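# Four arms unfold a folding crate and latch it

## Task

A collapsible crate is lying flat on the floor. Unfold it so that each of its four walls stands upright and each of its four corners is locked by its latch.

## Robot and tools

Setup: four identical i2rt Big YAM arms, named arm1, arm2, arm3 and arm4. Each has six revolute joints, a two-finger gripper and a camera on the wrist. Two room cameras, cam_high and cam_low, are fixed in the room. With joints 1 and 6 at zero and the hand level and pointing forward, the wrist camera rides on top of the hand and views the fingertips. Reach from the joint 1 axis is roughly 1.0 m.

Frame: one shared scene frame, origin on the floor, +z up. Feet (base_link, facing their own +x): arm1 at x=-0.344 y=+0.564 z=+0.400 quat_wxyz=(+0.769, -0.004, +0.000, -0.639); arm2 at x=-0.347 y=-0.575 z=+0.384 quat_wxyz=(+0.754, +0.000, +0.000, +0.657); arm3 at x=+0.320 y=+0.573 z=+0.372 quat_wxyz=(+0.627, +0.001, -0.001, -0.779); arm4 at x=+0.356 y=-0.566 z=+0.334 quat_wxyz=(+0.630, +0.000, +0.000, +0.777). The hand point sits between the finger pads, about 1 cm short of the tips. Fingers point along the hand's +z and close along its y axis. The printed hand position can be off, worse at long reach. hand_target is where the hand would be at the joint targets currently held; under load the hand may stop short of it.

Joints (absolute, radians; tolerance counted as done in brackets): joint1_rad -2.879 to 2.879 (±0.045), spins the arm about its foot, positive counter-clockwise seen from above, 0 along the foot's facing. joint2_rad 0 to 3.141 (±0.14), shoulder; 0 has the upper arm pointing back roughly level, larger lifts it up and over forward. joint3_rad 0 to 3.019 (±0.09), elbow; 0 is folded, larger opens. joint4_rad -1.692 to 1.57 (±0.055), hand pitch, positive tips fingers up. joint5_rad -1.57 to 1.57 (±0.03), sideways hand swing, positive to the arm's right. joint6_rad -2.094 to 2.094 (±0.035), hand roll, positive clockwise as seen from behind the hand. gripper_m 0 to 0.093 (±0.003), fingertip gap in metres; grip force is around 50 to 64 N per pad, varying by gripper.

Tool move: keys arm1..arm4 plus optional cameras. Each arm key holds that arm's own part; arms left out get nothing new. An arm part may contain: joints, a dict of absolute joint targets by name (listed above); target, a list of seven numbers [x, y, z, qw, qx, qy, qz], an absolute hand pose in the scene frame in metres, reached along a straight path from the current hand_target; speed, the path's peak speed in m/s, 0.002 to 0.5, default 0.25, only valid with target (rotation capped at twice that in rad/s); min_time_s, 0.1 to 8 s, the shortest duration for that arm's joint motions. If target is given, joints may only contain gripper_m. All hand paths in one call finish together, paced by the slowest; each path lasts 0.5 to 10 s and a call lasts at most 15 s. Each control step clips the path pose to within 100 mm and 20 degrees of the measured hand, then solves inverse kinematics, favouring position. Expect errors of a centimetre or more, lag, drift, and overshoot of speed, especially with a near-straight arm. Paths ignore obstacles and other arms. Joint moves can swing wide since joints move at different rates. cameras: list of camera names, "all", or [] for none. A move with no arm keys returns full state, all images and the scene number.

Tool wait: seconds 0 to 10, optional cameras; commands nothing. zoom_image: camera plus region [x0, y0, x1, y1] in pixels (images 672x504, region at most 504 by 504), only for a camera in the latest images. read_manual gives licence texts only. finished_scene takes the current scene number and cannot be undone; the crate must stay set up with no help from the arms.

Results: a move line lists each arm given motion as done or its worst status. joint_status and hand_status explain how each motion ended: off_target (stopped away, may still push), time_out (joint keeps a nearby target and keeps pushing; on_its_own lists those; sending the reported position relieves it), not_followed (a safety check blocked it; "joint command not followed" or "pose unreachable"; the arm may keep trying). on_its_own's "held at" is a target, not a reading. Arms shown "as last shown" were not commanded and repeat old lines. Joint velocities are in rad/s (gripper m/s); "within noise" means still. Joint torques are total drive output including gravity, positive toward larger angles; numbers 3 and 4 wrap at ±28 N m. Gripper: closed on nothing reads 0.000 to 0.003; gripping a hard part reads up to ~0.005 below its width (or up to ~0.002 above). Commanding about 0.005 below first-contact reading gives full force. Open well above the reading to release.

Cautions: a refused call, or a stop during one, cancels later move, wait and finished_scene calls in the same reply. Arms do not stop on contact and keep pushing; sustained pushing, holding loads or stretched poses heat motors, giving MOTOR HOT at 85 °C and an OVER-TEMPERATURE FAULT at 100 °C that drops the arm for 30 to 60 s or more. Hard contact between two robots, including one gripper closing on another's fingers, ends the scene; the collision check can be late and allows grippers and wrist cameras to meet. Avoid dropping parts, releasing moving parts, slamming, hard hits on fixed or heavy objects, and letting anything fall far. The scene keeps running while you think.

Each tool is called after "Request:" as a command line: name --argument value for each argument, lists and objects as JSON in quotes; but a table of rows of numbers goes row by row, as --pt "numbers of a row", without its own name.

## Session

Request:
move

Scene clock: 0.00 s.
Joint torques (N m): no reading
Motor temperatures (°C): arm1=[27 28 28 28 23 23 25] | arm2=[24 25 23 25 28 27 25] | arm3=[26 24 27 24 26 24 27] | arm4=[25 26 26 31 26 25 27]
Heat: arm1: hottest joint2_rad 28 °C; arm2: hottest joint5_rad 28 °C; arm3: hottest joint3_rad 27 °C; arm4: hottest joint4_rad 31 °C.
Joint velocities: within noise
arm1.joint_positions: joint1_rad=-0.585 joint2_rad=+0.620 joint3_rad=+1.408 joint4_rad=-1.557 joint5_rad=+0.191 joint6_rad=-0.040 gripper_m=+0.09396
arm1.joint_status: not commanded
arm1.hand: x=-0.4494 y=+0.3976 z=+0.9080 quat_wxyz=(-0.135, -0.774, -0.490, +0.379) (m; scene frame)
arm1.hand_target: x=-0.4487 y=+0.3992 z=+0.9183 quat_wxyz=(-0.142, -0.770, -0.486, +0.388) (m; scene frame)
arm1.hand_status: not commanded
arm2.joint_positions: joint1_rad=+0.742 joint2_rad=+0.634 joint3_rad=+1.438 joint4_rad=-1.211 joint5_rad=-0.133 joint6_rad=-0.320 gripper_m=+0.09396
arm2.joint_status: not commanded
arm2.hand: x=-0.5071 y=-0.3840 z=+0.9710 quat_wxyz=(-0.284, +0.802, -0.229, -0.472) (m; scene frame)
arm2.hand_target: x=-0.5054 y=-0.3866 z=+0.9838 quat_wxyz=(-0.292, +0.795, -0.226, -0.481) (m; scene frame)
arm2.hand_status: not commanded
arm3.joint_positions: joint1_rad=+0.368 joint2_rad=+0.623 joint3_rad=+1.401 joint4_rad=-1.238 joint5_rad=-0.070 joint6_rad=+0.635 gripper_m=+0.09396
arm3.joint_status: not commanded
arm3.hand: x=+0.3681 y=+0.3300 z=+0.9365 quat_wxyz=(-0.499, -0.717, -0.455, +0.173) (m; scene frame)
arm3.hand_target: x=+0.3677 y=+0.3328 z=+0.9460 quat_wxyz=(-0.508, -0.712, -0.452, +0.176) (m; scene frame)
arm3.hand_status: not commanded
arm4.joint_positions: joint1_rad=+0.790 joint2_rad=+0.548 joint3_rad=+1.366 joint4_rad=-1.267 joint5_rad=+0.241 joint6_rad=-0.097 gripper_m=+0.09396
arm4.joint_status: not commanded
arm4.hand: x=+0.1989 y=-0.4149 z=+0.8936 quat_wxyz=(-0.270, +0.802, -0.260, -0.465) (m; scene frame)
arm4.hand_target: x=+0.2019 y=-0.4169 z=+0.9028 quat_wxyz=(-0.272, +0.796, -0.260, -0.474) (m; scene frame)
arm4.hand_status: not commanded
pictures: arm1_cam_wrist, arm2_cam_wrist, arm3_cam_wrist, arm4_cam_wrist, cam_high, cam_low

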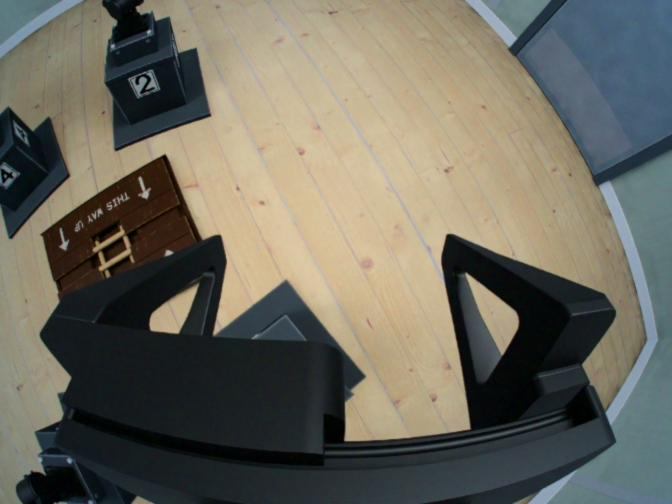

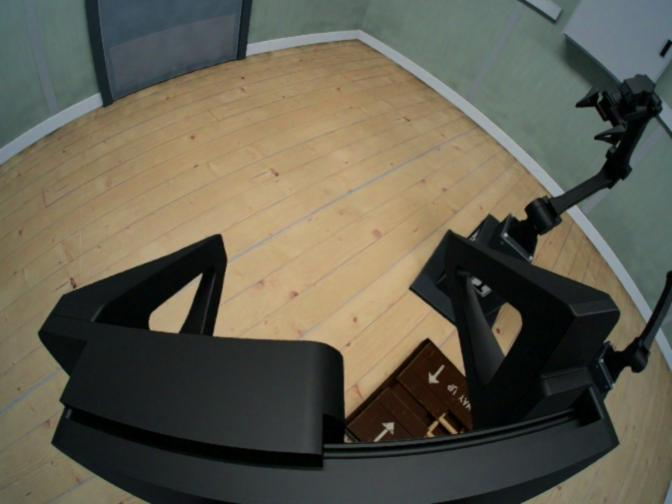

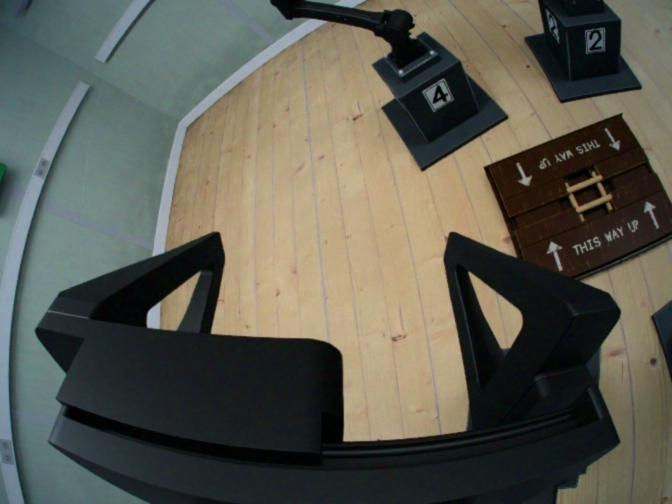

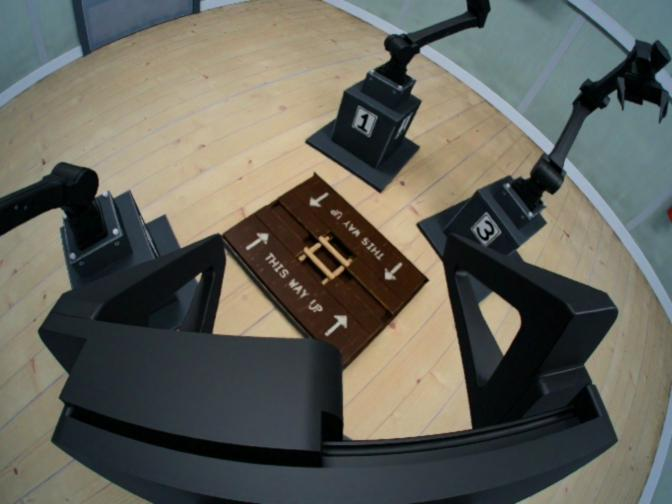

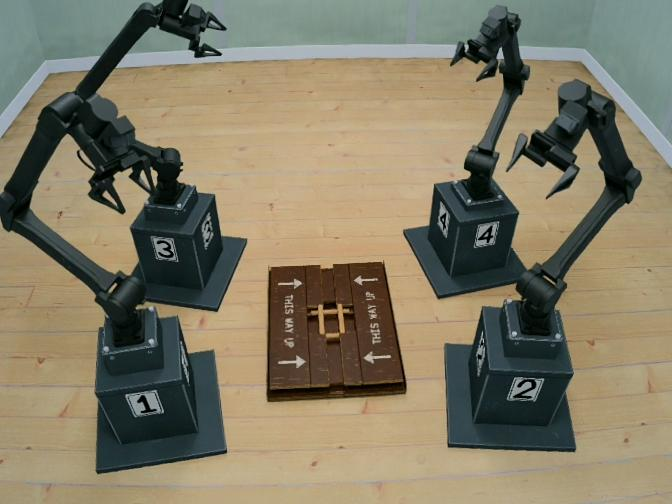

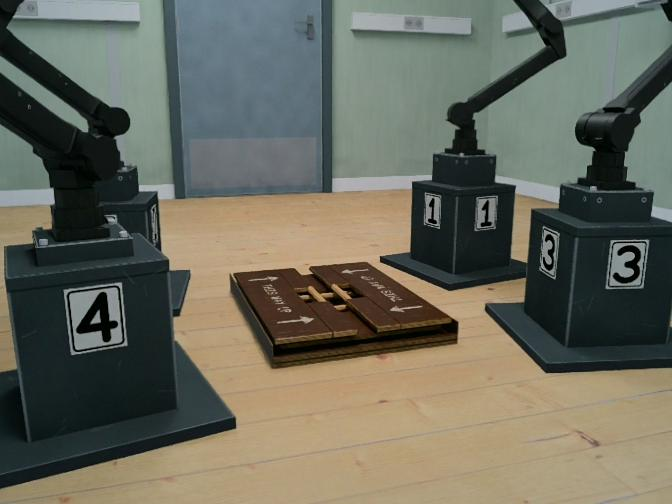

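Request:
zoom_image --camera "cam_high" --region '[250, 240, 430, 420]'

Request:
zoom_image --camera "cam_low" --region '[210, 230, 470, 390]'

Request:
zoom_image --camera "arm4_cam_wrist" --region '[200, 150, 450, 380]'

Request:
zoom_image --camera "arm3_cam_wrist" --region '[470, 100, 672, 290]'

Scaled by 2.800 from the camera's 672x504 image, which has a finer 960x720 frame.

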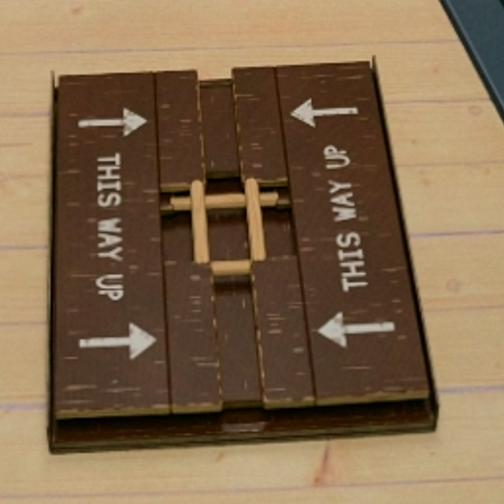

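Scaled by 1.938 from the camera's 672x504 image, which has a finer 960x720 frame.

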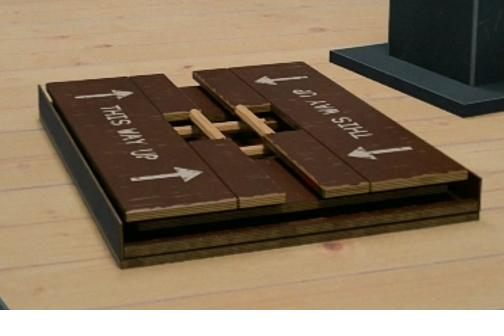

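Scaled by 2.016 from the camera's 672x504 image, which has a finer 960x720 frame.

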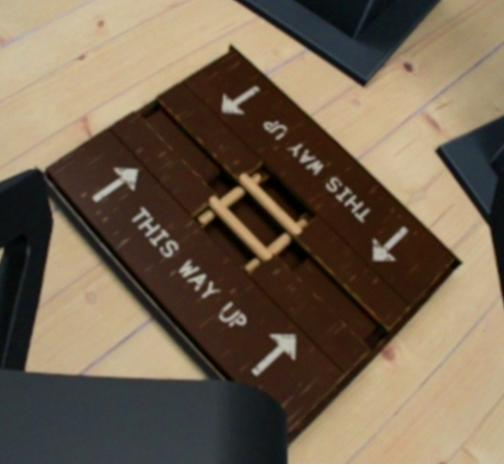

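Scaled by 2.495 from the camera's 672x504 image, which has a finer 960x720 frame.

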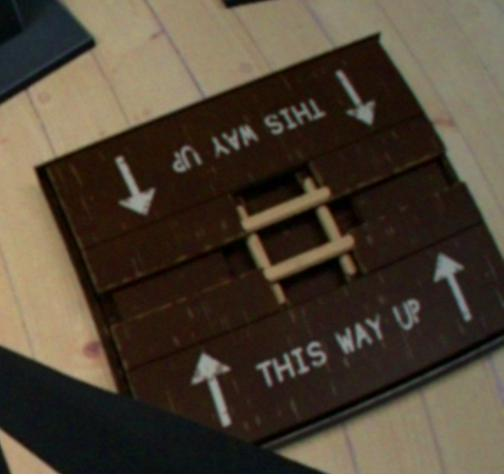

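Request:
move --arm1 '{"target": [0.0, 0.10, 0.28, 0, 0, 1, 0], "speed": 0.4}' --arm2 '{"target": [-0.27, -0.24, 0.25, 0, 0.7071, -0.7071, 0], "speed": 0.4}' --arm3 '{"target": [0.33, 0.26, 0.25, 0, 0.7071, 0.7071, 0], "speed": 0.4}' --cameras '["all"]'

Scene clock: 31.30 s.
Joint torques (N m): arm1=[0.15 -21.66 8.68 0.1 -0.01 -0.05] | arm2=[-0.67 -11.87 4.4 0.72 0.1 0.07] | arm3=[0.91 -8.47 3.81 0.76 0.22 -0.02] | arm4=[1.73 3.31 10.07 1.87 -0.04 0.11]
Motor temperatures (°C): arm1=[27 28 30 28 23 23 25] | arm2=[24 25 25 25 28 27 25] | arm3=[26 24 30 24 26 23 27] | arm4=[25 26 29 31 26 25 27]
Heat: arm1: hottest joint3_rad 30 °C; arm2: hottest joint5_rad 28 °C; arm3: hottest joint3_rad 30 °C; arm4: hottest joint4_rad 31 °C.
move: arm1 off_target; arm2 off_target; arm3 off_target
Joint velocities: within noise
arm1.joint_positions: joint1_rad=+0.450 joint2_rad=+2.203 joint3_rad=+1.399 joint4_rad=-0.801 joint5_rad=+0.002 joint6_rad=-0.914 gripper_m=+0.09398
arm1.joint_status: not commanded
arm1.hand: x=-0.0153 y=+0.1147 z=+0.2736 quat_wxyz=(+0.014, -0.011, -1.000, -0.010) (m; scene frame)
arm1.hand_target: x=-0.0024 y=+0.1046 z=+0.2771 quat_wxyz=(+0.007, +0.000, -1.000, -0.003) (m; scene frame)
arm1.hand_status: off_target (0.022 m and 2.3 deg from the pose sent, 0.828 m and 121.3 deg at the start)
arm2.joint_positions: joint1_rad=-0.083 joint2_rad=+1.869 joint3_rad=+0.660 joint4_rad=-0.401 joint5_rad=-0.007 joint6_rad=-0.237 gripper_m=+0.09396
arm2.joint_status: not commanded
arm2.hand: x=-0.2768 y=-0.2590 z=+0.2518 quat_wxyz=(+0.018, +0.713, -0.701, +0.007) (m; scene frame)
arm2.hand_target: x=-0.2714 y=-0.2474 z=+0.2508 quat_wxyz=(+0.008, +0.708, -0.706, +0.003) (m; scene frame)
arm2.hand_status: off_target (0.020 m and 2.4 deg from the pose sent, 0.773 m and 86.3 deg at the start)
arm3.joint_positions: joint1_rad=+0.232 joint2_rad=+1.780 joint3_rad=+0.578 joint4_rad=-0.389 joint5_rad=-0.003 joint6_rad=+0.047 gripper_m=+0.09396
arm3.joint_status: not commanded
arm3.hand: x=+0.3256 y=+0.2743 z=+0.2541 quat_wxyz=(+0.006, -0.718, -0.696, -0.009) (m; scene frame)
arm3.hand_target: x=+0.3289 y=+0.2643 z=+0.2504 quat_wxyz=(+0.003, -0.710, -0.704, -0.005) (m; scene frame)
arm3.hand_status: off_target (0.015 m and 2.2 deg from the pose sent, 0.691 m and 68.1 deg at the start)
arm4: as last shown
pictures: arm1_cam_wrist, arm2_cam_wrist, arm3_cam_wrist, arm4_cam_wrist, cam_high, cam_low

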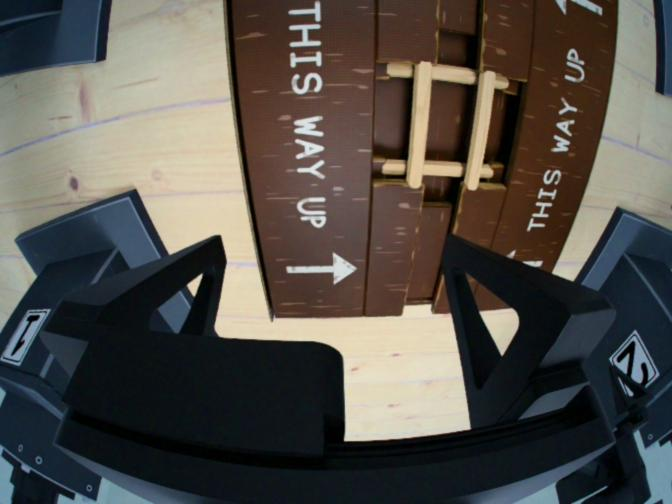

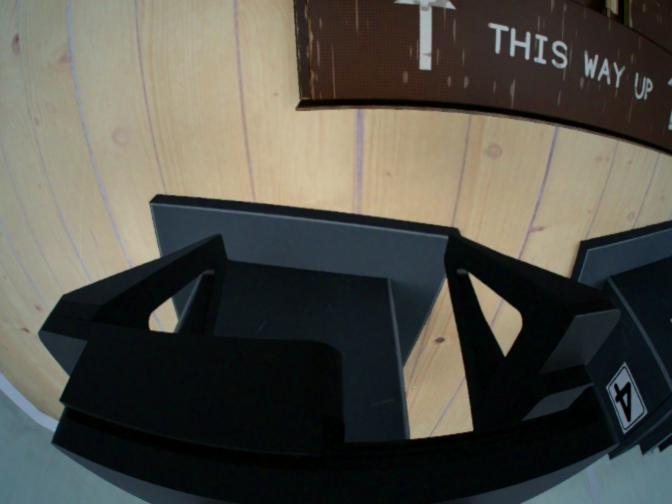

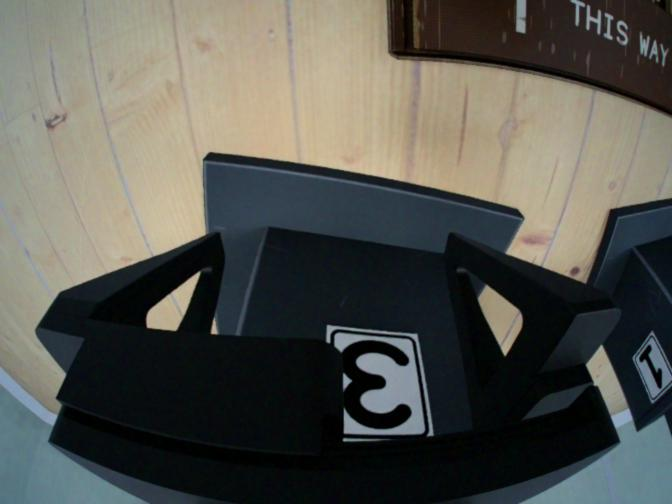

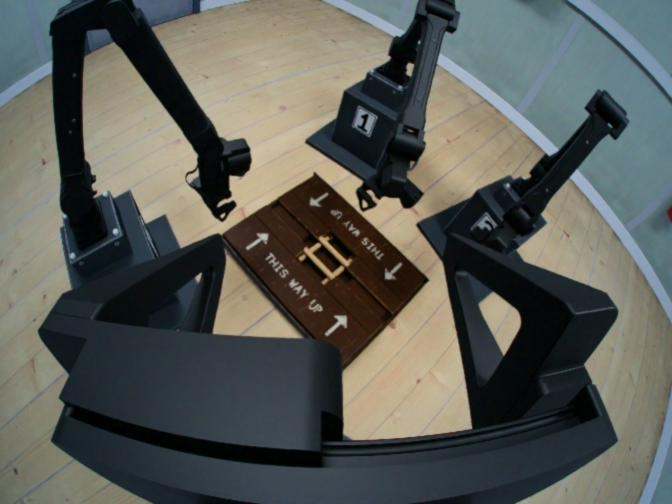

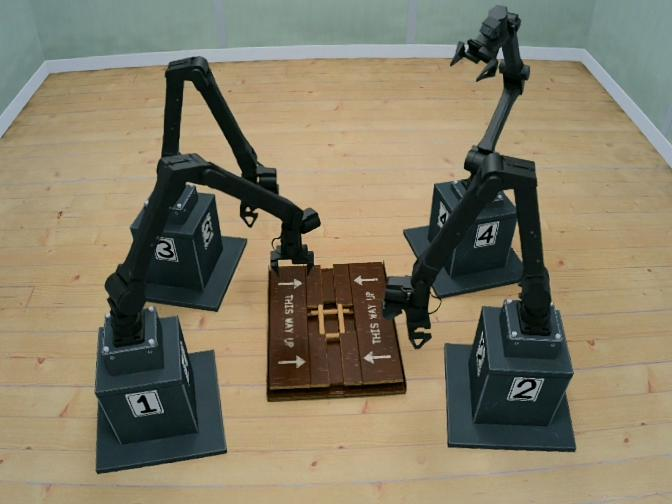

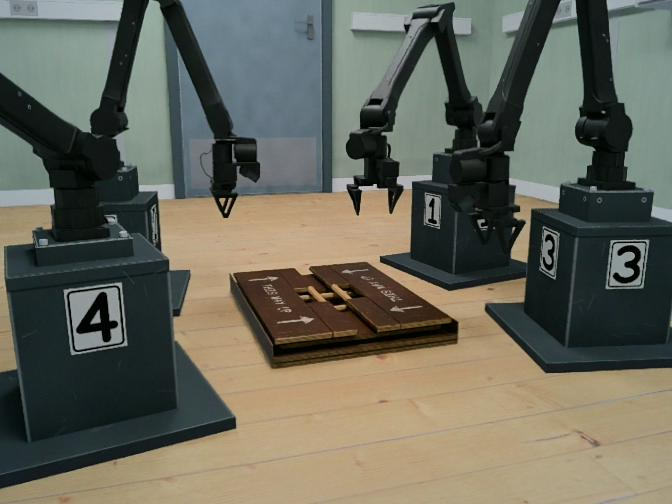

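Request:
move --arm1 '{"target": [0.012, 0.025, 0.135, 0, 0, 1, 0], "speed": 0.3}' --arm4 '{"target": [0.10, -0.25, 0.42, 0, 1, 0, 0], "speed": 0.3}' --cameras '["arm1_cam_wrist", "arm4_cam_wrist"]'

Scene clock: 48.87 s.
Joint torques (N m): arm1=[-1.08 -25.17 8.49 0.69 -0.04 -0.03] | arm2=[-0.73 -11.81 4.38 0.7 0.11 0.06] | arm3=[0.21 -8.59 3.88 0.88 0.27 -0.06] | arm4=[2.2 -10.75 12.23 0.13 -0.08 -0.08]
Motor temperatures (°C): arm1=[27 29 32 28 23 23 25] | arm2=[24 26 25 25 28 26 25] | arm3=[26 24 29 24 26 23 27] | arm4=[25 26 30 31 26 25 27]
Heat: arm1: hottest joint3_rad 32 °C; arm2: hottest joint5_rad 28 °C; arm3: hottest joint3_rad 29 °C; arm4: hottest joint4_rad 31 °C.
move: arm1 off_target; arm4 off_target
Joint velocities: within noise
arm1.joint_positions: joint1_rad=+0.410 joint2_rad=+2.600 joint3_rad=+1.758 joint4_rad=-0.755 joint5_rad=-0.006 joint6_rad=-0.969 gripper_m=+0.09398
arm1.joint_status: not commanded
arm1.hand: x=+0.0073 y=+0.0421 z=+0.1353 quat_wxyz=(+0.008, -0.003, -1.000, -0.010) (m; scene frame)
arm1.hand_target: x=+0.0112 y=+0.0261 z=+0.1352 quat_wxyz=(+0.000, -0.001, -1.000, +0.001) (m; scene frame)
arm1.hand_status: off_target (0.018 m and 1.5 deg from the pose sent, 0.167 m and 2.3 deg at the start)
arm2, arm3: as last shown
arm4.joint_positions: joint1_rad=+0.465 joint2_rad=+1.509 joint3_rad=+0.984 joint4_rad=-1.098 joint5_rad=-0.003 joint6_rad=-0.860 gripper_m=+0.09396
arm4.joint_status: not commanded
arm4.hand: x=+0.1166 y=-0.2660 z=+0.4084 quat_wxyz=(+0.021, +0.999, -0.019, +0.015) (m; scene frame)
arm4.hand_target: x=+0.1022 y=-0.2522 z=+0.4196 quat_wxyz=(+0.003, +1.000, -0.006, +0.002) (m; scene frame)
arm4.hand_status: off_target (0.026 m and 3.7 deg from the pose sent, 0.511 m and 73.4 deg at the start)
pictures: arm1_cam_wrist, arm4_cam_wrist

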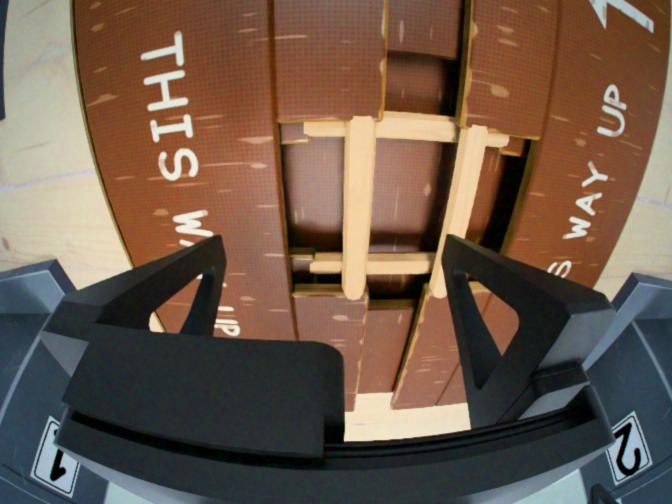

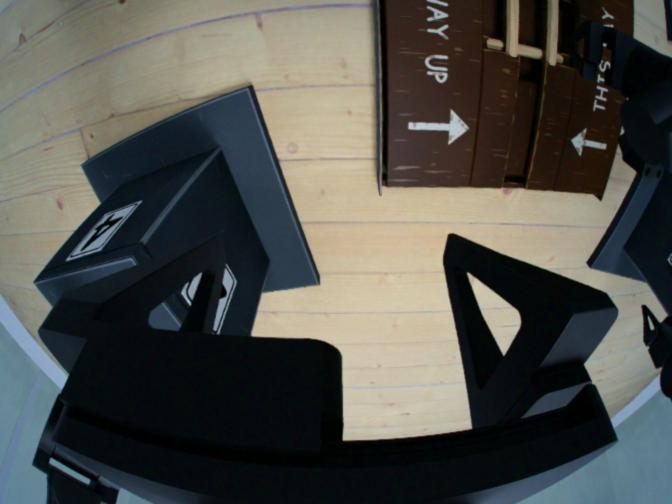

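Request:
move --arm1 '{"target": [-0.004, 0.012, 0.062, 0, 0, 1, 0], "speed": 0.12, "joints": {"gripper_m": 0.05}}' --cameras '["arm1_cam_wrist", "cam_low"]'

Request:
zoom_image --camera "arm1_cam_wrist" --region '[200, 60, 540, 330]'

Request:
zoom_image --camera "cam_low" --region '[210, 180, 470, 390]'

Scene clock: 58.07 s.
Joint torques (N m): arm1=[-0.79 -25.58 7.71 0.69 0.02 -0.06] | arm2=[-0.67 -11.87 4.4 0.7 0.1 0.07] | arm3=[0.38 -9.05 3.84 0.76 0.23 -0.04] | arm4=[2.32 -10.87 12.16 0.13 -0.09 -0.11]
Motor temperatures (°C): arm1=[27 29 32 28 23 23 25] | arm2=[24 26 25 25 28 26 25] | arm3=[26 24 29 24 26 23 27] | arm4=[25 26 30 31 26 25 27]
Heat: arm1: hottest joint3_rad 32 °C; arm2: hottest joint5_rad 28 °C; arm3: hottest joint3_rad 29 °C; arm4: hottest joint4_rad 31 °C.
move: arm1 off_target
Joint velocities: within noise
arm1.joint_positions: joint1_rad=+0.378 joint2_rad=+2.769 joint3_rad=+1.878 joint4_rad=-0.712 joint5_rad=-0.007 joint6_rad=-1.002 gripper_m=+0.05006
arm1.joint_status: all done
arm1.hand: x=-0.0088 y=+0.0290 z=+0.0611 quat_wxyz=(+0.009, -0.003, -1.000, -0.013) (m; scene frame)
arm1.hand_target: x=-0.0045 y=+0.0124 z=+0.0627 quat_wxyz=(+0.000, +0.000, -1.000, +0.000) (m; scene frame)
arm1.hand_status: off_target (0.018 m and 1.8 deg from the pose sent, 0.080 m and 1.5 deg at the start)
arm2, arm3: as last shown
arm4.joint_positions: joint1_rad=+0.456 joint2_rad=+1.509 joint3_rad=+0.984 joint4_rad=-1.098 joint5_rad=-0.003 joint6_rad=-0.860 gripper_m=+0.09396
arm4.joint_status: not commanded
arm4.hand: x=+0.1194 y=-0.2639 z=+0.4084 quat_wxyz=(+0.021, +0.999, -0.024, +0.015) (m; scene frame)
arm4.hand_target: x=+0.1051 y=-0.2499 z=+0.4196 quat_wxyz=(+0.003, +1.000, -0.011, +0.002) (m; scene frame)
arm4.hand_status: not commanded
pictures: arm1_cam_wrist, cam_low

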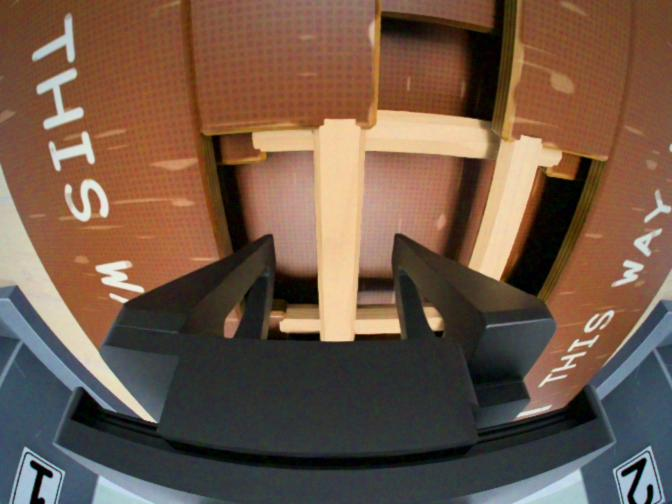

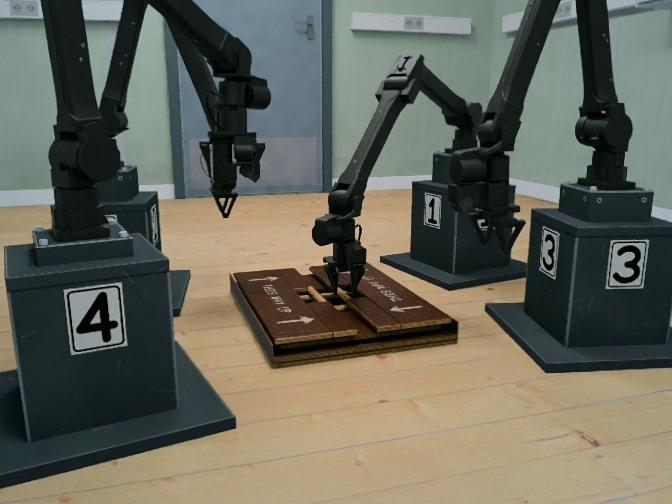

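Scaled by 1.482 from the camera's 672x504 image, which has a finer 960x720 frame.

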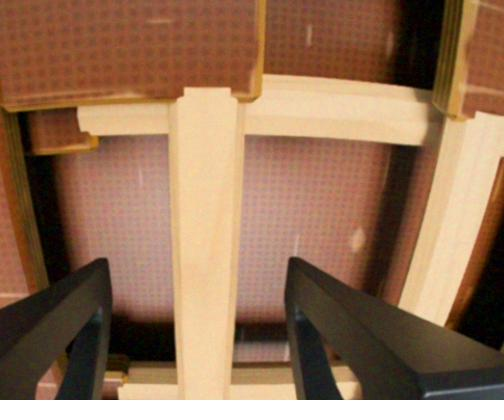

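Scaled by 1.938 from the camera's 672x504 image, which has a finer 960x720 frame.

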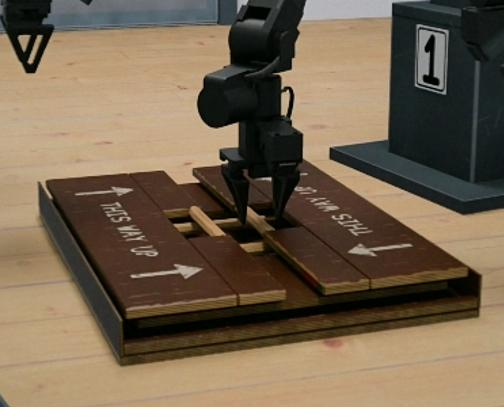

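Request:
move --arm1 '{"target": [-0.004, 0.011, 0.053, 0, 0, 1, 0], "speed": 0.1}' --cameras '[]'

Request:
move --arm1 '{"joints": {"gripper_m": 0.009}}' --cameras '["arm1_cam_wrist", "cam_high"]'

Scene clock: 66.93 s.
Joint torques (N m): arm1=[-1.49 -24.76 8.16 0.81 0.06 -0.06] | arm2=[-0.67 -11.87 4.38 0.7 0.11 0.07] | arm3=[0.44 -8.47 3.77 0.79 0.23 -0.07] | arm4=[2.32 -10.81 12.16 0.13 -0.08 -0.11]
Motor temperatures (°C): arm1=[27 29 32 28 23 23 25] | arm2=[24 26 25 25 28 26 25] | arm3=[26 24 28 24 26 23 27] | arm4=[25 26 30 31 26 25 27]
Heat: arm1: hottest joint3_rad 32 °C; arm2: hottest joint5_rad 28 °C; arm3: hottest joint3_rad 28 °C; arm4: hottest joint4_rad 31 °C.
move: arm1 off_target
Joint velocities: within noise
arm1.joint_positions: joint1_rad=+0.379 joint2_rad=+2.786 joint3_rad=+1.896 joint4_rad=-0.712 joint5_rad=-0.007 joint6_rad=-1.002 gripper_m=+0.05006
arm1.joint_status: not commanded
arm1.hand: x=-0.0069 y=+0.0277 z=+0.0550 quat_wxyz=(+0.008, -0.003, -1.000, -0.012) (m; scene frame)
arm1.hand_target: x=-0.0036 y=+0.0124 z=+0.0530 quat_wxyz=(+0.000, +0.000, -1.000, +0.000) (m; scene frame)
arm1.hand_status: off_target (0.017 m and 1.7 deg from the pose sent, 0.020 m and 1.8 deg at the start)
arm2, arm3, arm4: as last shown
pictures: none
No camera images: "cameras" was empty.

Scene clock: 67.57 s.
Joint torques (N m): arm1=[-1.03 -24.82 8.08 0.75 0.03 -0.03] | arm2=[-0.67 -11.81 4.41 0.7 0.1 0.06] | arm3=[0.38 -8.53 3.86 0.77 0.23 -0.05] | arm4=[2.32 -10.87 12.15 0.14 -0.09 -0.11]
Motor temperatures (°C): arm1=[27 30 32 28 23 23 25] | arm2=[24 26 25 25 28 26 25] | arm3=[26 24 28 24 26 23 27] | arm4=[25 26 30 31 26 25 27]
Heat: arm1: hottest joint3_rad 32 °C; arm2: hottest joint5_rad 28 °C; arm3: hottest joint3_rad 28 °C; arm4: hottest joint4_rad 31 °C.
move: arm1 off_target
Joint velocities: within noise
arm1.joint_positions: joint1_rad=+0.379 joint2_rad=+2.786 joint3_rad=+1.898 joint4_rad=-0.710 joint5_rad=-0.007 joint6_rad=-1.002 gripper_m=+0.01672
arm1.joint_status: gripper_m off_target (ended at +0.01675, target +0.00900)
arm1.hand: x=-0.0063 y=+0.0267 z=+0.0554 quat_wxyz=(+0.007, -0.003, -1.000, -0.011) (m; scene frame)
arm1.hand_target: x=-0.0033 y=+0.0119 z=+0.0533 quat_wxyz=(+0.000, +0.000, -1.000, +0.001) (m; scene frame)
arm1.hand_status: not commanded
arm2, arm3, arm4: as last shown
pictures: arm1_cam_wrist, cam_high

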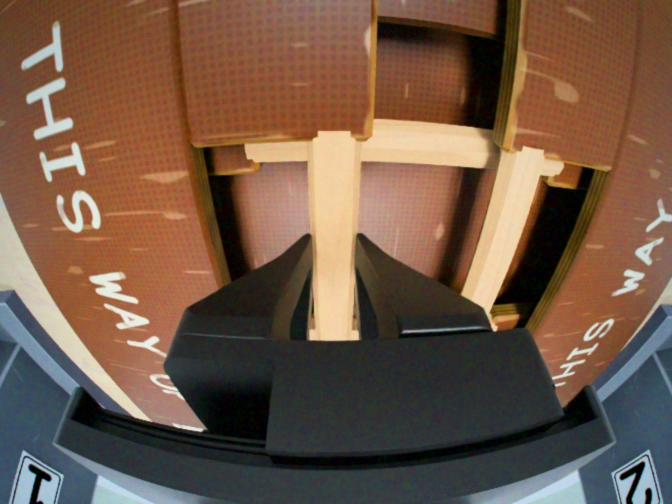

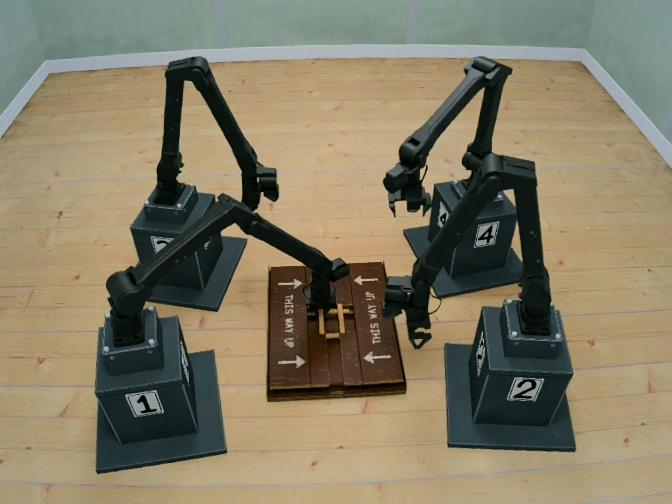

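Request:
move --arm1 '{"target": [-0.005, 0.040, 0.122, 0, 0, 0.985, -0.174], "speed": 0.12}' --arm3 '{"target": [0.38, 0.30, 0.45, 0, 0.7071, 0.7071, 0], "speed": 0.3}' --arm2 '{"target": [-0.33, -0.28, 0.45, 0, 0.7071, -0.7071, 0], "speed": 0.3}' --cameras '["arm1_cam_wrist", "cam_low"]'

Scene clock: 83.17 s.
Joint torques (N m): arm1=[0.73 -26.11 3.28 1.55 0.52 0.19] | arm2=[0.67 -9.35 8.77 -0.01 0.11 0.07] | arm3=[0.38 -7.77 9.33 -0.38 0.23 0.2] | arm4=[2.32 -10.81 12.16 0.13 -0.09 -0.11]
Motor temperatures (°C): arm1=[27 31 32 28 23 23 25] | arm2=[24 26 25 25 28 26 25] | arm3=[26 24 28 24 26 23 27] | arm4=[25 27 31 31 26 25 27]
Heat: arm1: hottest joint3_rad 32 °C; arm2: hottest joint5_rad 28 °C; arm3: hottest joint3_rad 28 °C; arm4: hottest joint3_rad 31 °C.
move: arm1 done; arm2 off_target; arm3 off_target
Joint velocities: within noise
arm1.joint_positions: joint1_rad=+0.438 joint2_rad=+2.551 joint3_rad=+1.479 joint4_rad=-0.221 joint5_rad=+0.180 joint6_rad=-0.974 gripper_m=+0.01672
arm1.joint_status: not commanded
arm1.hand: x=-0.0077 y=+0.0374 z=+0.1145 quat_wxyz=(-0.003, +0.001, -0.986, +0.167) (m; scene frame)
arm1.hand_target: x=-0.0041 y=+0.0405 z=+0.1214 quat_wxyz=(-0.003, +0.001, -0.985, +0.172) (m; scene frame)
arm1.hand_status: done (0.008 m and 0.9 deg from the pose sent, 0.068 m and 21.3 deg at the start)
arm2.joint_positions: joint1_rad=+0.080 joint2_rad=+1.277 joint3_rad=+0.674 joint4_rad=-1.012 joint5_rad=-0.002 joint6_rad=-0.070 gripper_m=+0.09396
arm2.joint_status: not commanded
arm2.hand: x=-0.3307 y=-0.2946 z=+0.4326 quat_wxyz=(+0.017, +0.712, -0.702, +0.014) (m; scene frame)
arm2.hand_target: x=-0.3317 y=-0.2776 z=+0.4491 quat_wxyz=(-0.001, +0.712, -0.703, +0.000) (m; scene frame)
arm2.hand_status: off_target (0.023 m and 2.6 deg from the pose sent, 0.206 m and 2.4 deg at the start)
arm3.joint_positions: joint1_rad=+0.427 joint2_rad=+1.205 joint3_rad=+0.653 joint4_rad=-1.063 joint5_rad=+0.002 joint6_rad=+0.196 gripper_m=+0.09396
arm3.joint_status: not commanded
arm3.hand: x=+0.3748 y=+0.3151 z=+0.4321 quat_wxyz=(+0.018, -0.702, -0.712, -0.012) (m; scene frame)
arm3.hand_target: x=+0.3811 y=+0.2985 z=+0.4491 quat_wxyz=(+0.001, -0.701, -0.713, +0.001) (m; scene frame)
arm3.hand_status: off_target (0.024 m and 2.6 deg from the pose sent, 0.205 m and 2.2 deg at the start)
arm4: as last shown
pictures: arm1_cam_wrist, cam_low

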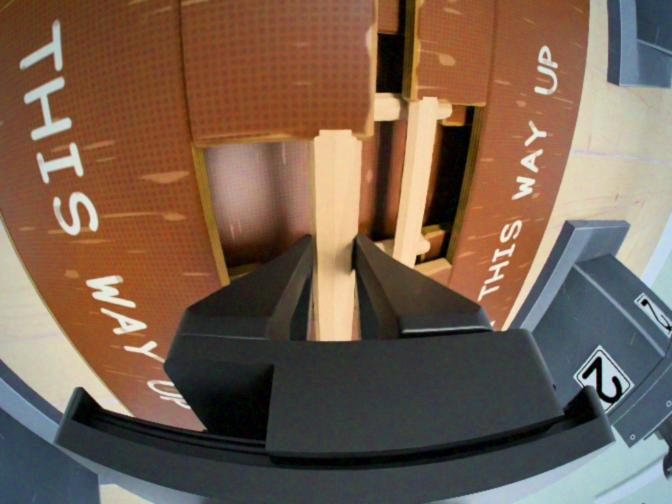

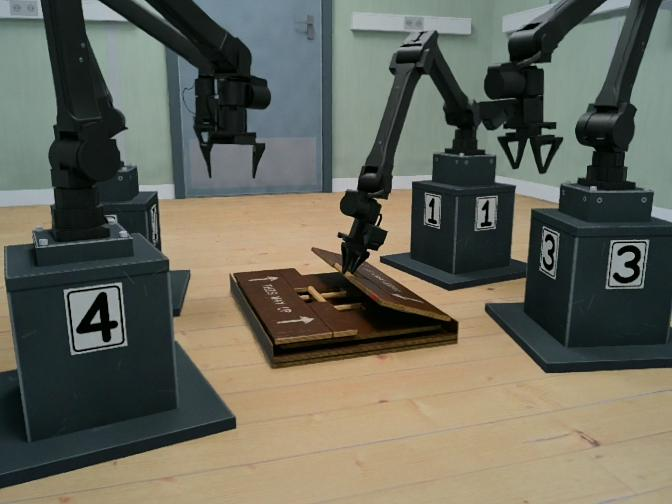

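Request:
move --arm1 '{"target": [-0.004, 0.080, 0.180, 0, 0, 0.940, -0.342], "speed": 0.15}' --cameras '[]'

Request:
move --arm1 '{"target": [-0.004, 0.138, 0.219, 0, 0, 0.875, -0.485], "speed": 0.15}' --cameras '["arm1_cam_wrist", "cam_low"]'

Scene clock: 86.07 s.
Joint torques (N m): arm1=[0.03 -23.47 2.03 1.74 0.65 0.21] | arm2=[0.67 -9.41 8.77 -0.09 0.12 0.07] | arm3=[0.21 -7.41 9.48 -0.31 0.25 0.17] | arm4=[2.32 -10.87 12.16 0.13 -0.09 -0.11]
Motor temperatures (°C): arm1=[27 31 32 28 23 23 25] | arm2=[24 26 25 25 28 26 25] | arm3=[26 24 29 24 26 23 27] | arm4=[25 27 31 31 26 25 27]
Heat: arm1: hottest joint3_rad 32 °C; arm2: hottest joint5_rad 28 °C; arm3: hottest joint3_rad 29 °C; arm4: hottest joint3_rad 31 °C.
move: arm1 off_target
Joint velocities: within noise
arm1.joint_positions: joint1_rad=+0.539 joint2_rad=+2.409 joint3_rad=+1.161 joint4_rad=+0.227 joint5_rad=+0.433 joint6_rad=-0.968 gripper_m=+0.01672
arm1.joint_status: not commanded
arm1.hand: x=-0.0089 y=+0.0712 z=+0.1743 quat_wxyz=(+0.002, -0.001, -0.941, +0.339) (m; scene frame)
arm1.hand_target: x=-0.0064 y=+0.0776 z=+0.1797 quat_wxyz=(+0.001, +0.002, -0.940, +0.342) (m; scene frame)
arm1.hand_status: off_target (0.012 m and 0.4 deg from the pose sent, 0.078 m and 20.8 deg at the start)
arm2, arm4: as last shown
arm2.hand_target: x=-0.3317 y=-0.2776 z=+0.4491 quat_wxyz=(-0.001, +0.712, -0.702, +0.000) (m; scene frame)
arm3.joint_positions: joint1_rad=+0.420 joint2_rad=+1.205 joint3_rad=+0.653 joint4_rad=-1.063 joint5_rad=+0.002 joint6_rad=+0.196 gripper_m=+0.09396
arm3.joint_status: not commanded
arm3.hand: x=+0.3732 y=+0.3148 z=+0.4321 quat_wxyz=(+0.018, -0.704, -0.710, -0.012) (m; scene frame)
arm3.hand_target: x=+0.3795 y=+0.2982 z=+0.4490 quat_wxyz=(+0.001, -0.703, -0.711, +0.001) (m; scene frame)
arm3.hand_status: not commanded
pictures: none
No camera images: "cameras" was empty.

Scene clock: 87.83 s.
Joint torques (N m): arm1=[1.85 -20.19 0.58 2.48 0.64 0.12] | arm2=[0.73 -9.35 8.79 -0.08 0.11 0.07] | arm3=[-0.15 -7.65 9.33 -0.21 0.23 0.16] | arm4=[2.32 -10.87 12.16 0.13 -0.09 -0.11]
Motor temperatures (°C): arm1=[27 31 32 28 23 23 25] | arm2=[24 26 25 25 28 26 25] | arm3=[26 24 29 24 26 23 27] | arm4=[25 27 31 31 26 25 27]
Heat: arm1: hottest joint3_rad 32 °C; arm2: hottest joint5_rad 28 °C; arm3: hottest joint3_rad 29 °C; arm4: hottest joint3_rad 31 °C.
move: arm1 off_target
Joint velocities: within noise
arm1.joint_positions: joint1_rad=+0.672 joint2_rad=+2.383 joint3_rad=+0.948 joint4_rad=+0.655 joint5_rad=+0.706 joint6_rad=-0.991 gripper_m=+0.01672
arm1.joint_status: not commanded
arm1.hand: x=-0.0097 y=+0.1228 z=+0.2187 quat_wxyz=(+0.005, -0.011, -0.875, +0.485) (m; scene frame)
arm1.hand_target: x=-0.0066 y=+0.1338 z=+0.2197 quat_wxyz=(+0.003, -0.001, -0.874, +0.486) (m; scene frame)
arm1.hand_status: off_target (0.016 m and 1.4 deg from the pose sent, 0.081 m and 18.4 deg at the start)
arm2, arm3, arm4: as last shown
pictures: arm1_cam_wrist, cam_low

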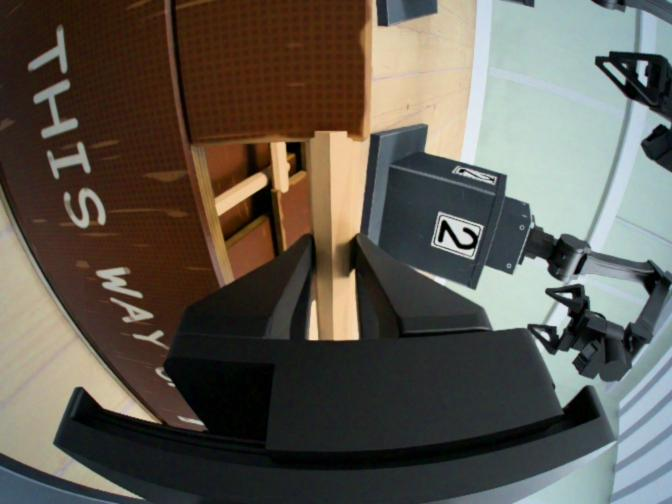

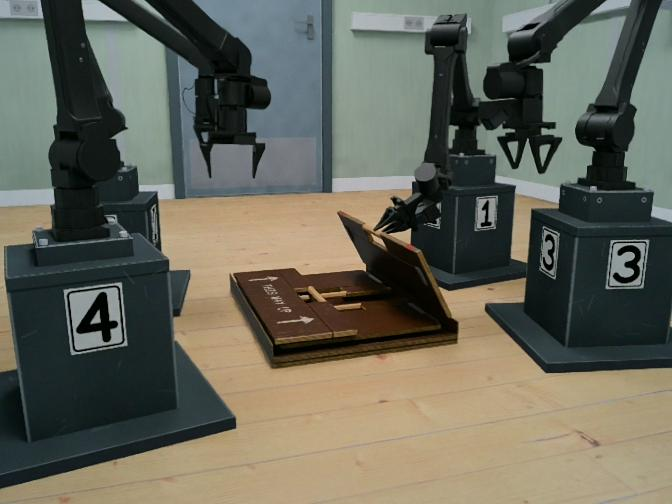

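Request:
move --arm1 '{"target": [-0.004, 0.200, 0.244, 0, 0, 0.777, -0.629], "speed": 0.12}' --cameras '["all"]'

Scene clock: 92.90 s.
Joint torques (N m): arm1=[2.14 -18.73 -0.94 3.03 0.53 0.01] | arm2=[0.67 -9.35 8.77 -0.06 0.12 0.06] | arm3=[0.67 -7.41 9.5 -0.29 0.26 0.16] | arm4=[2.32 -10.87 12.15 0.13 -0.09 -0.11]
Motor temperatures (°C): arm1=[27 32 32 28 23 23 25] | arm2=[24 26 26 25 28 26 25] | arm3=[26 24 29 24 26 23 27] | arm4=[25 27 31 31 26 25 27]
Heat: arm1: hottest joint2_rad 32 °C; arm2: hottest joint5_rad 28 °C; arm3: hottest joint3_rad 29 °C; arm4: hottest joint3_rad 31 °C.
move: arm1 off_target
Joint velocities: within noise
arm1.joint_positions: joint1_rad=+0.838 joint2_rad=+2.539 joint3_rad=+0.859 joint4_rad=+1.256 joint5_rad=+1.011 joint6_rad=-1.201 gripper_m=+0.01672
arm1.joint_status: not commanded
arm1.hand: x=-0.0104 y=+0.1858 z=+0.2411 quat_wxyz=(+0.010, -0.012, -0.779, +0.627) (m; scene frame)
arm1.hand_target: x=-0.0029 y=+0.1978 z=+0.2449 quat_wxyz=(+0.001, +0.001, -0.776, +0.631) (m; scene frame)
arm1.hand_status: off_target (0.016 m and 1.8 deg from the pose sent, 0.081 m and 20.0 deg at the start)
arm2, arm3, arm4: as last shown
pictures: arm1_cam_wrist, arm2_cam_wrist, arm3_cam_wrist, arm4_cam_wrist, cam_high, cam_low

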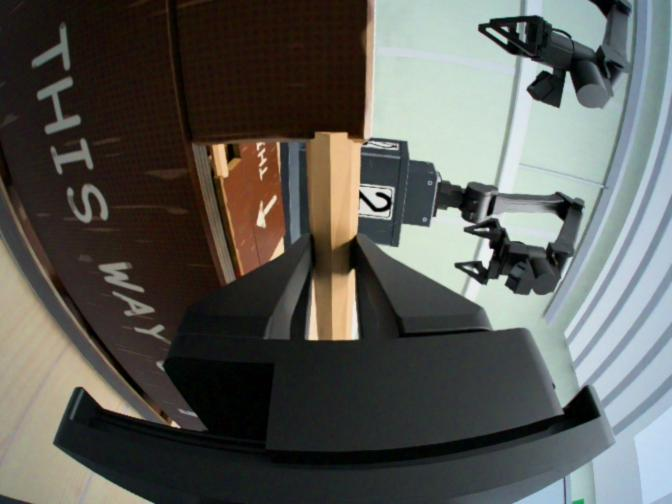

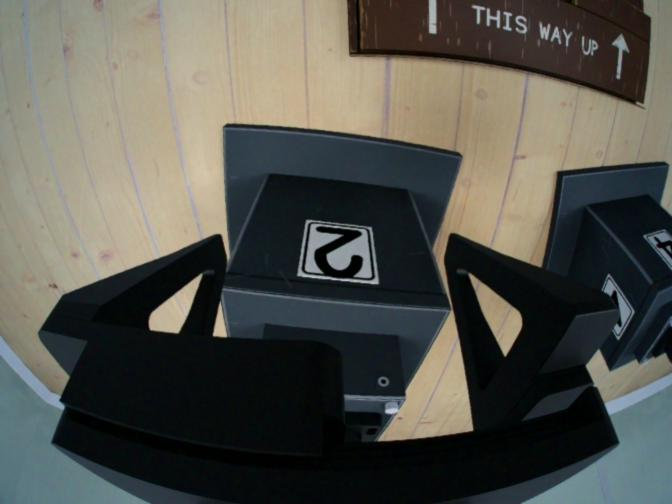

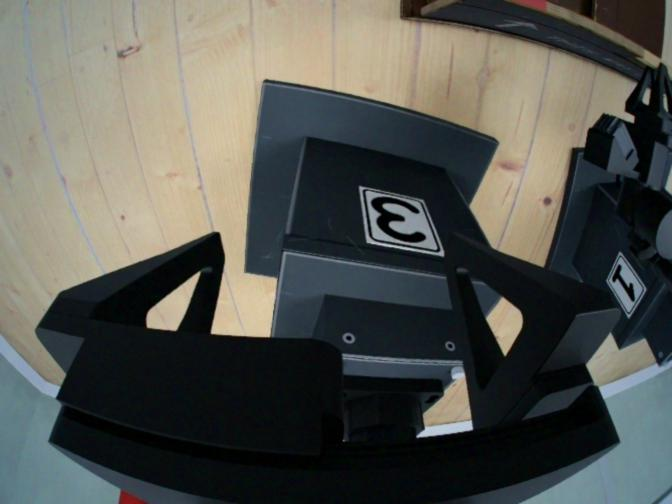

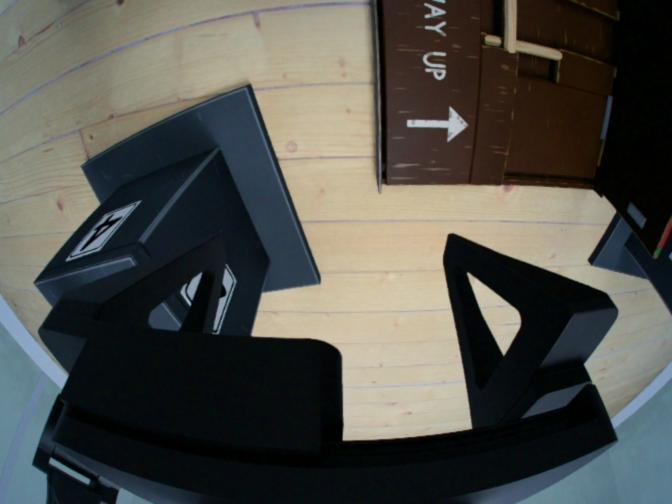

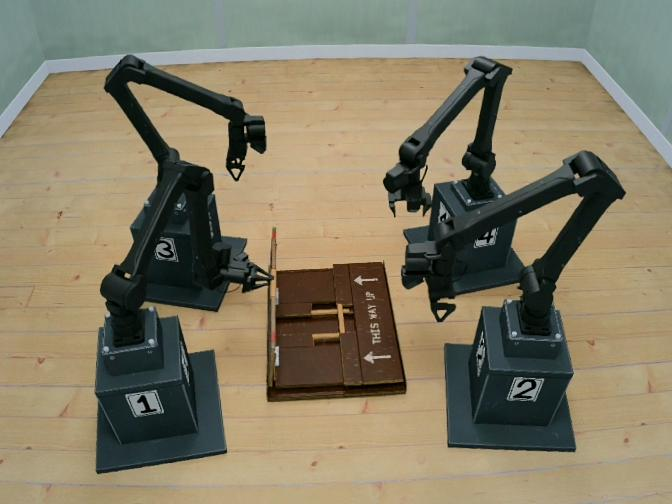

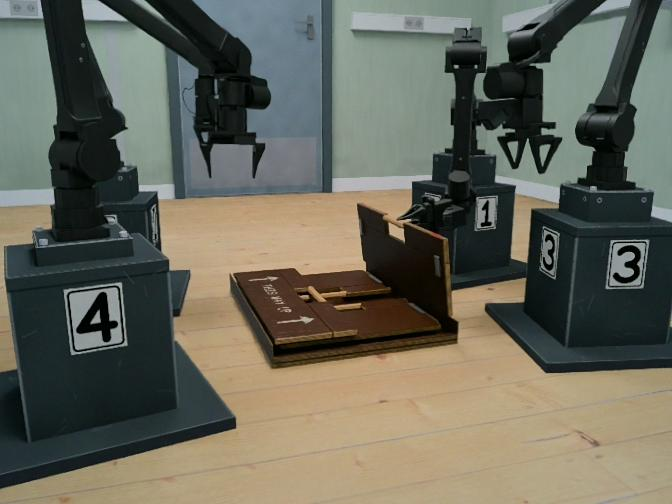

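Request:
zoom_image --camera "cam_low" --region '[220, 180, 480, 380]'

Request:
zoom_image --camera "cam_high" --region '[250, 210, 430, 410]'

Request:
zoom_image --camera "arm4_cam_wrist" --region '[520, 80, 672, 280]'

Request:
zoom_image --camera "arm3_cam_wrist" --region '[380, 0, 672, 100]'

Scaled by 1.938 from the camera's 672x504 image, which has a finer 960x720 frame.

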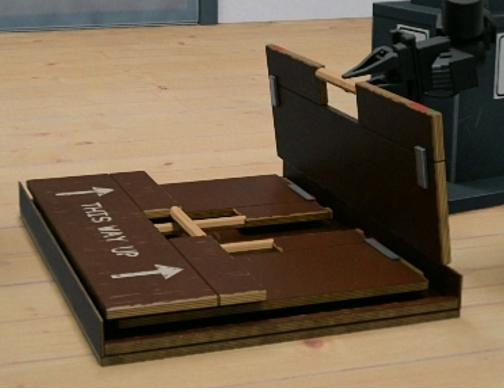

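Scaled by 2.520 from the camera's 672x504 image, which has a finer 960x720 frame.

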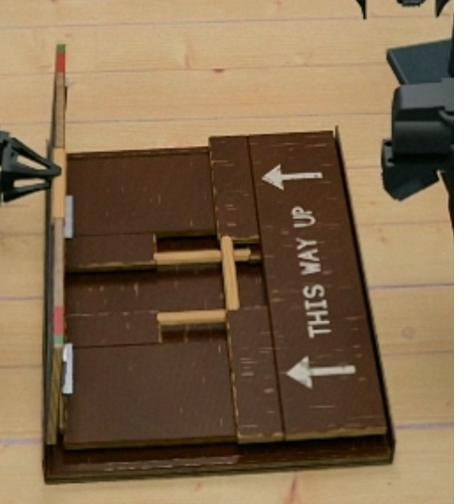

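Scaled by 2.520 from the camera's 672x504 image, which has a finer 960x720 frame.

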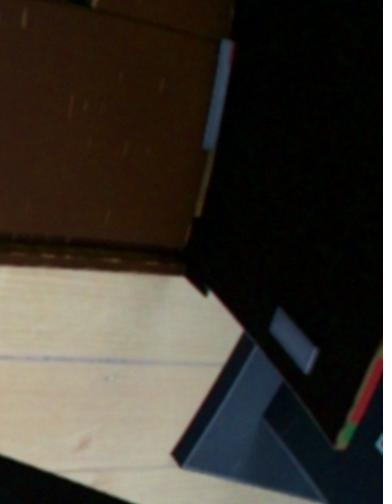

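Scaled by 1.726 from the camera's 672x504 image, which has a finer 960x720 frame.

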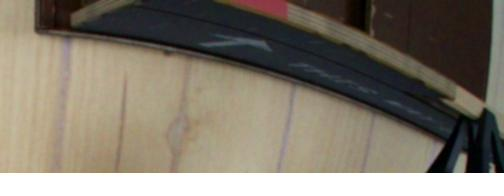

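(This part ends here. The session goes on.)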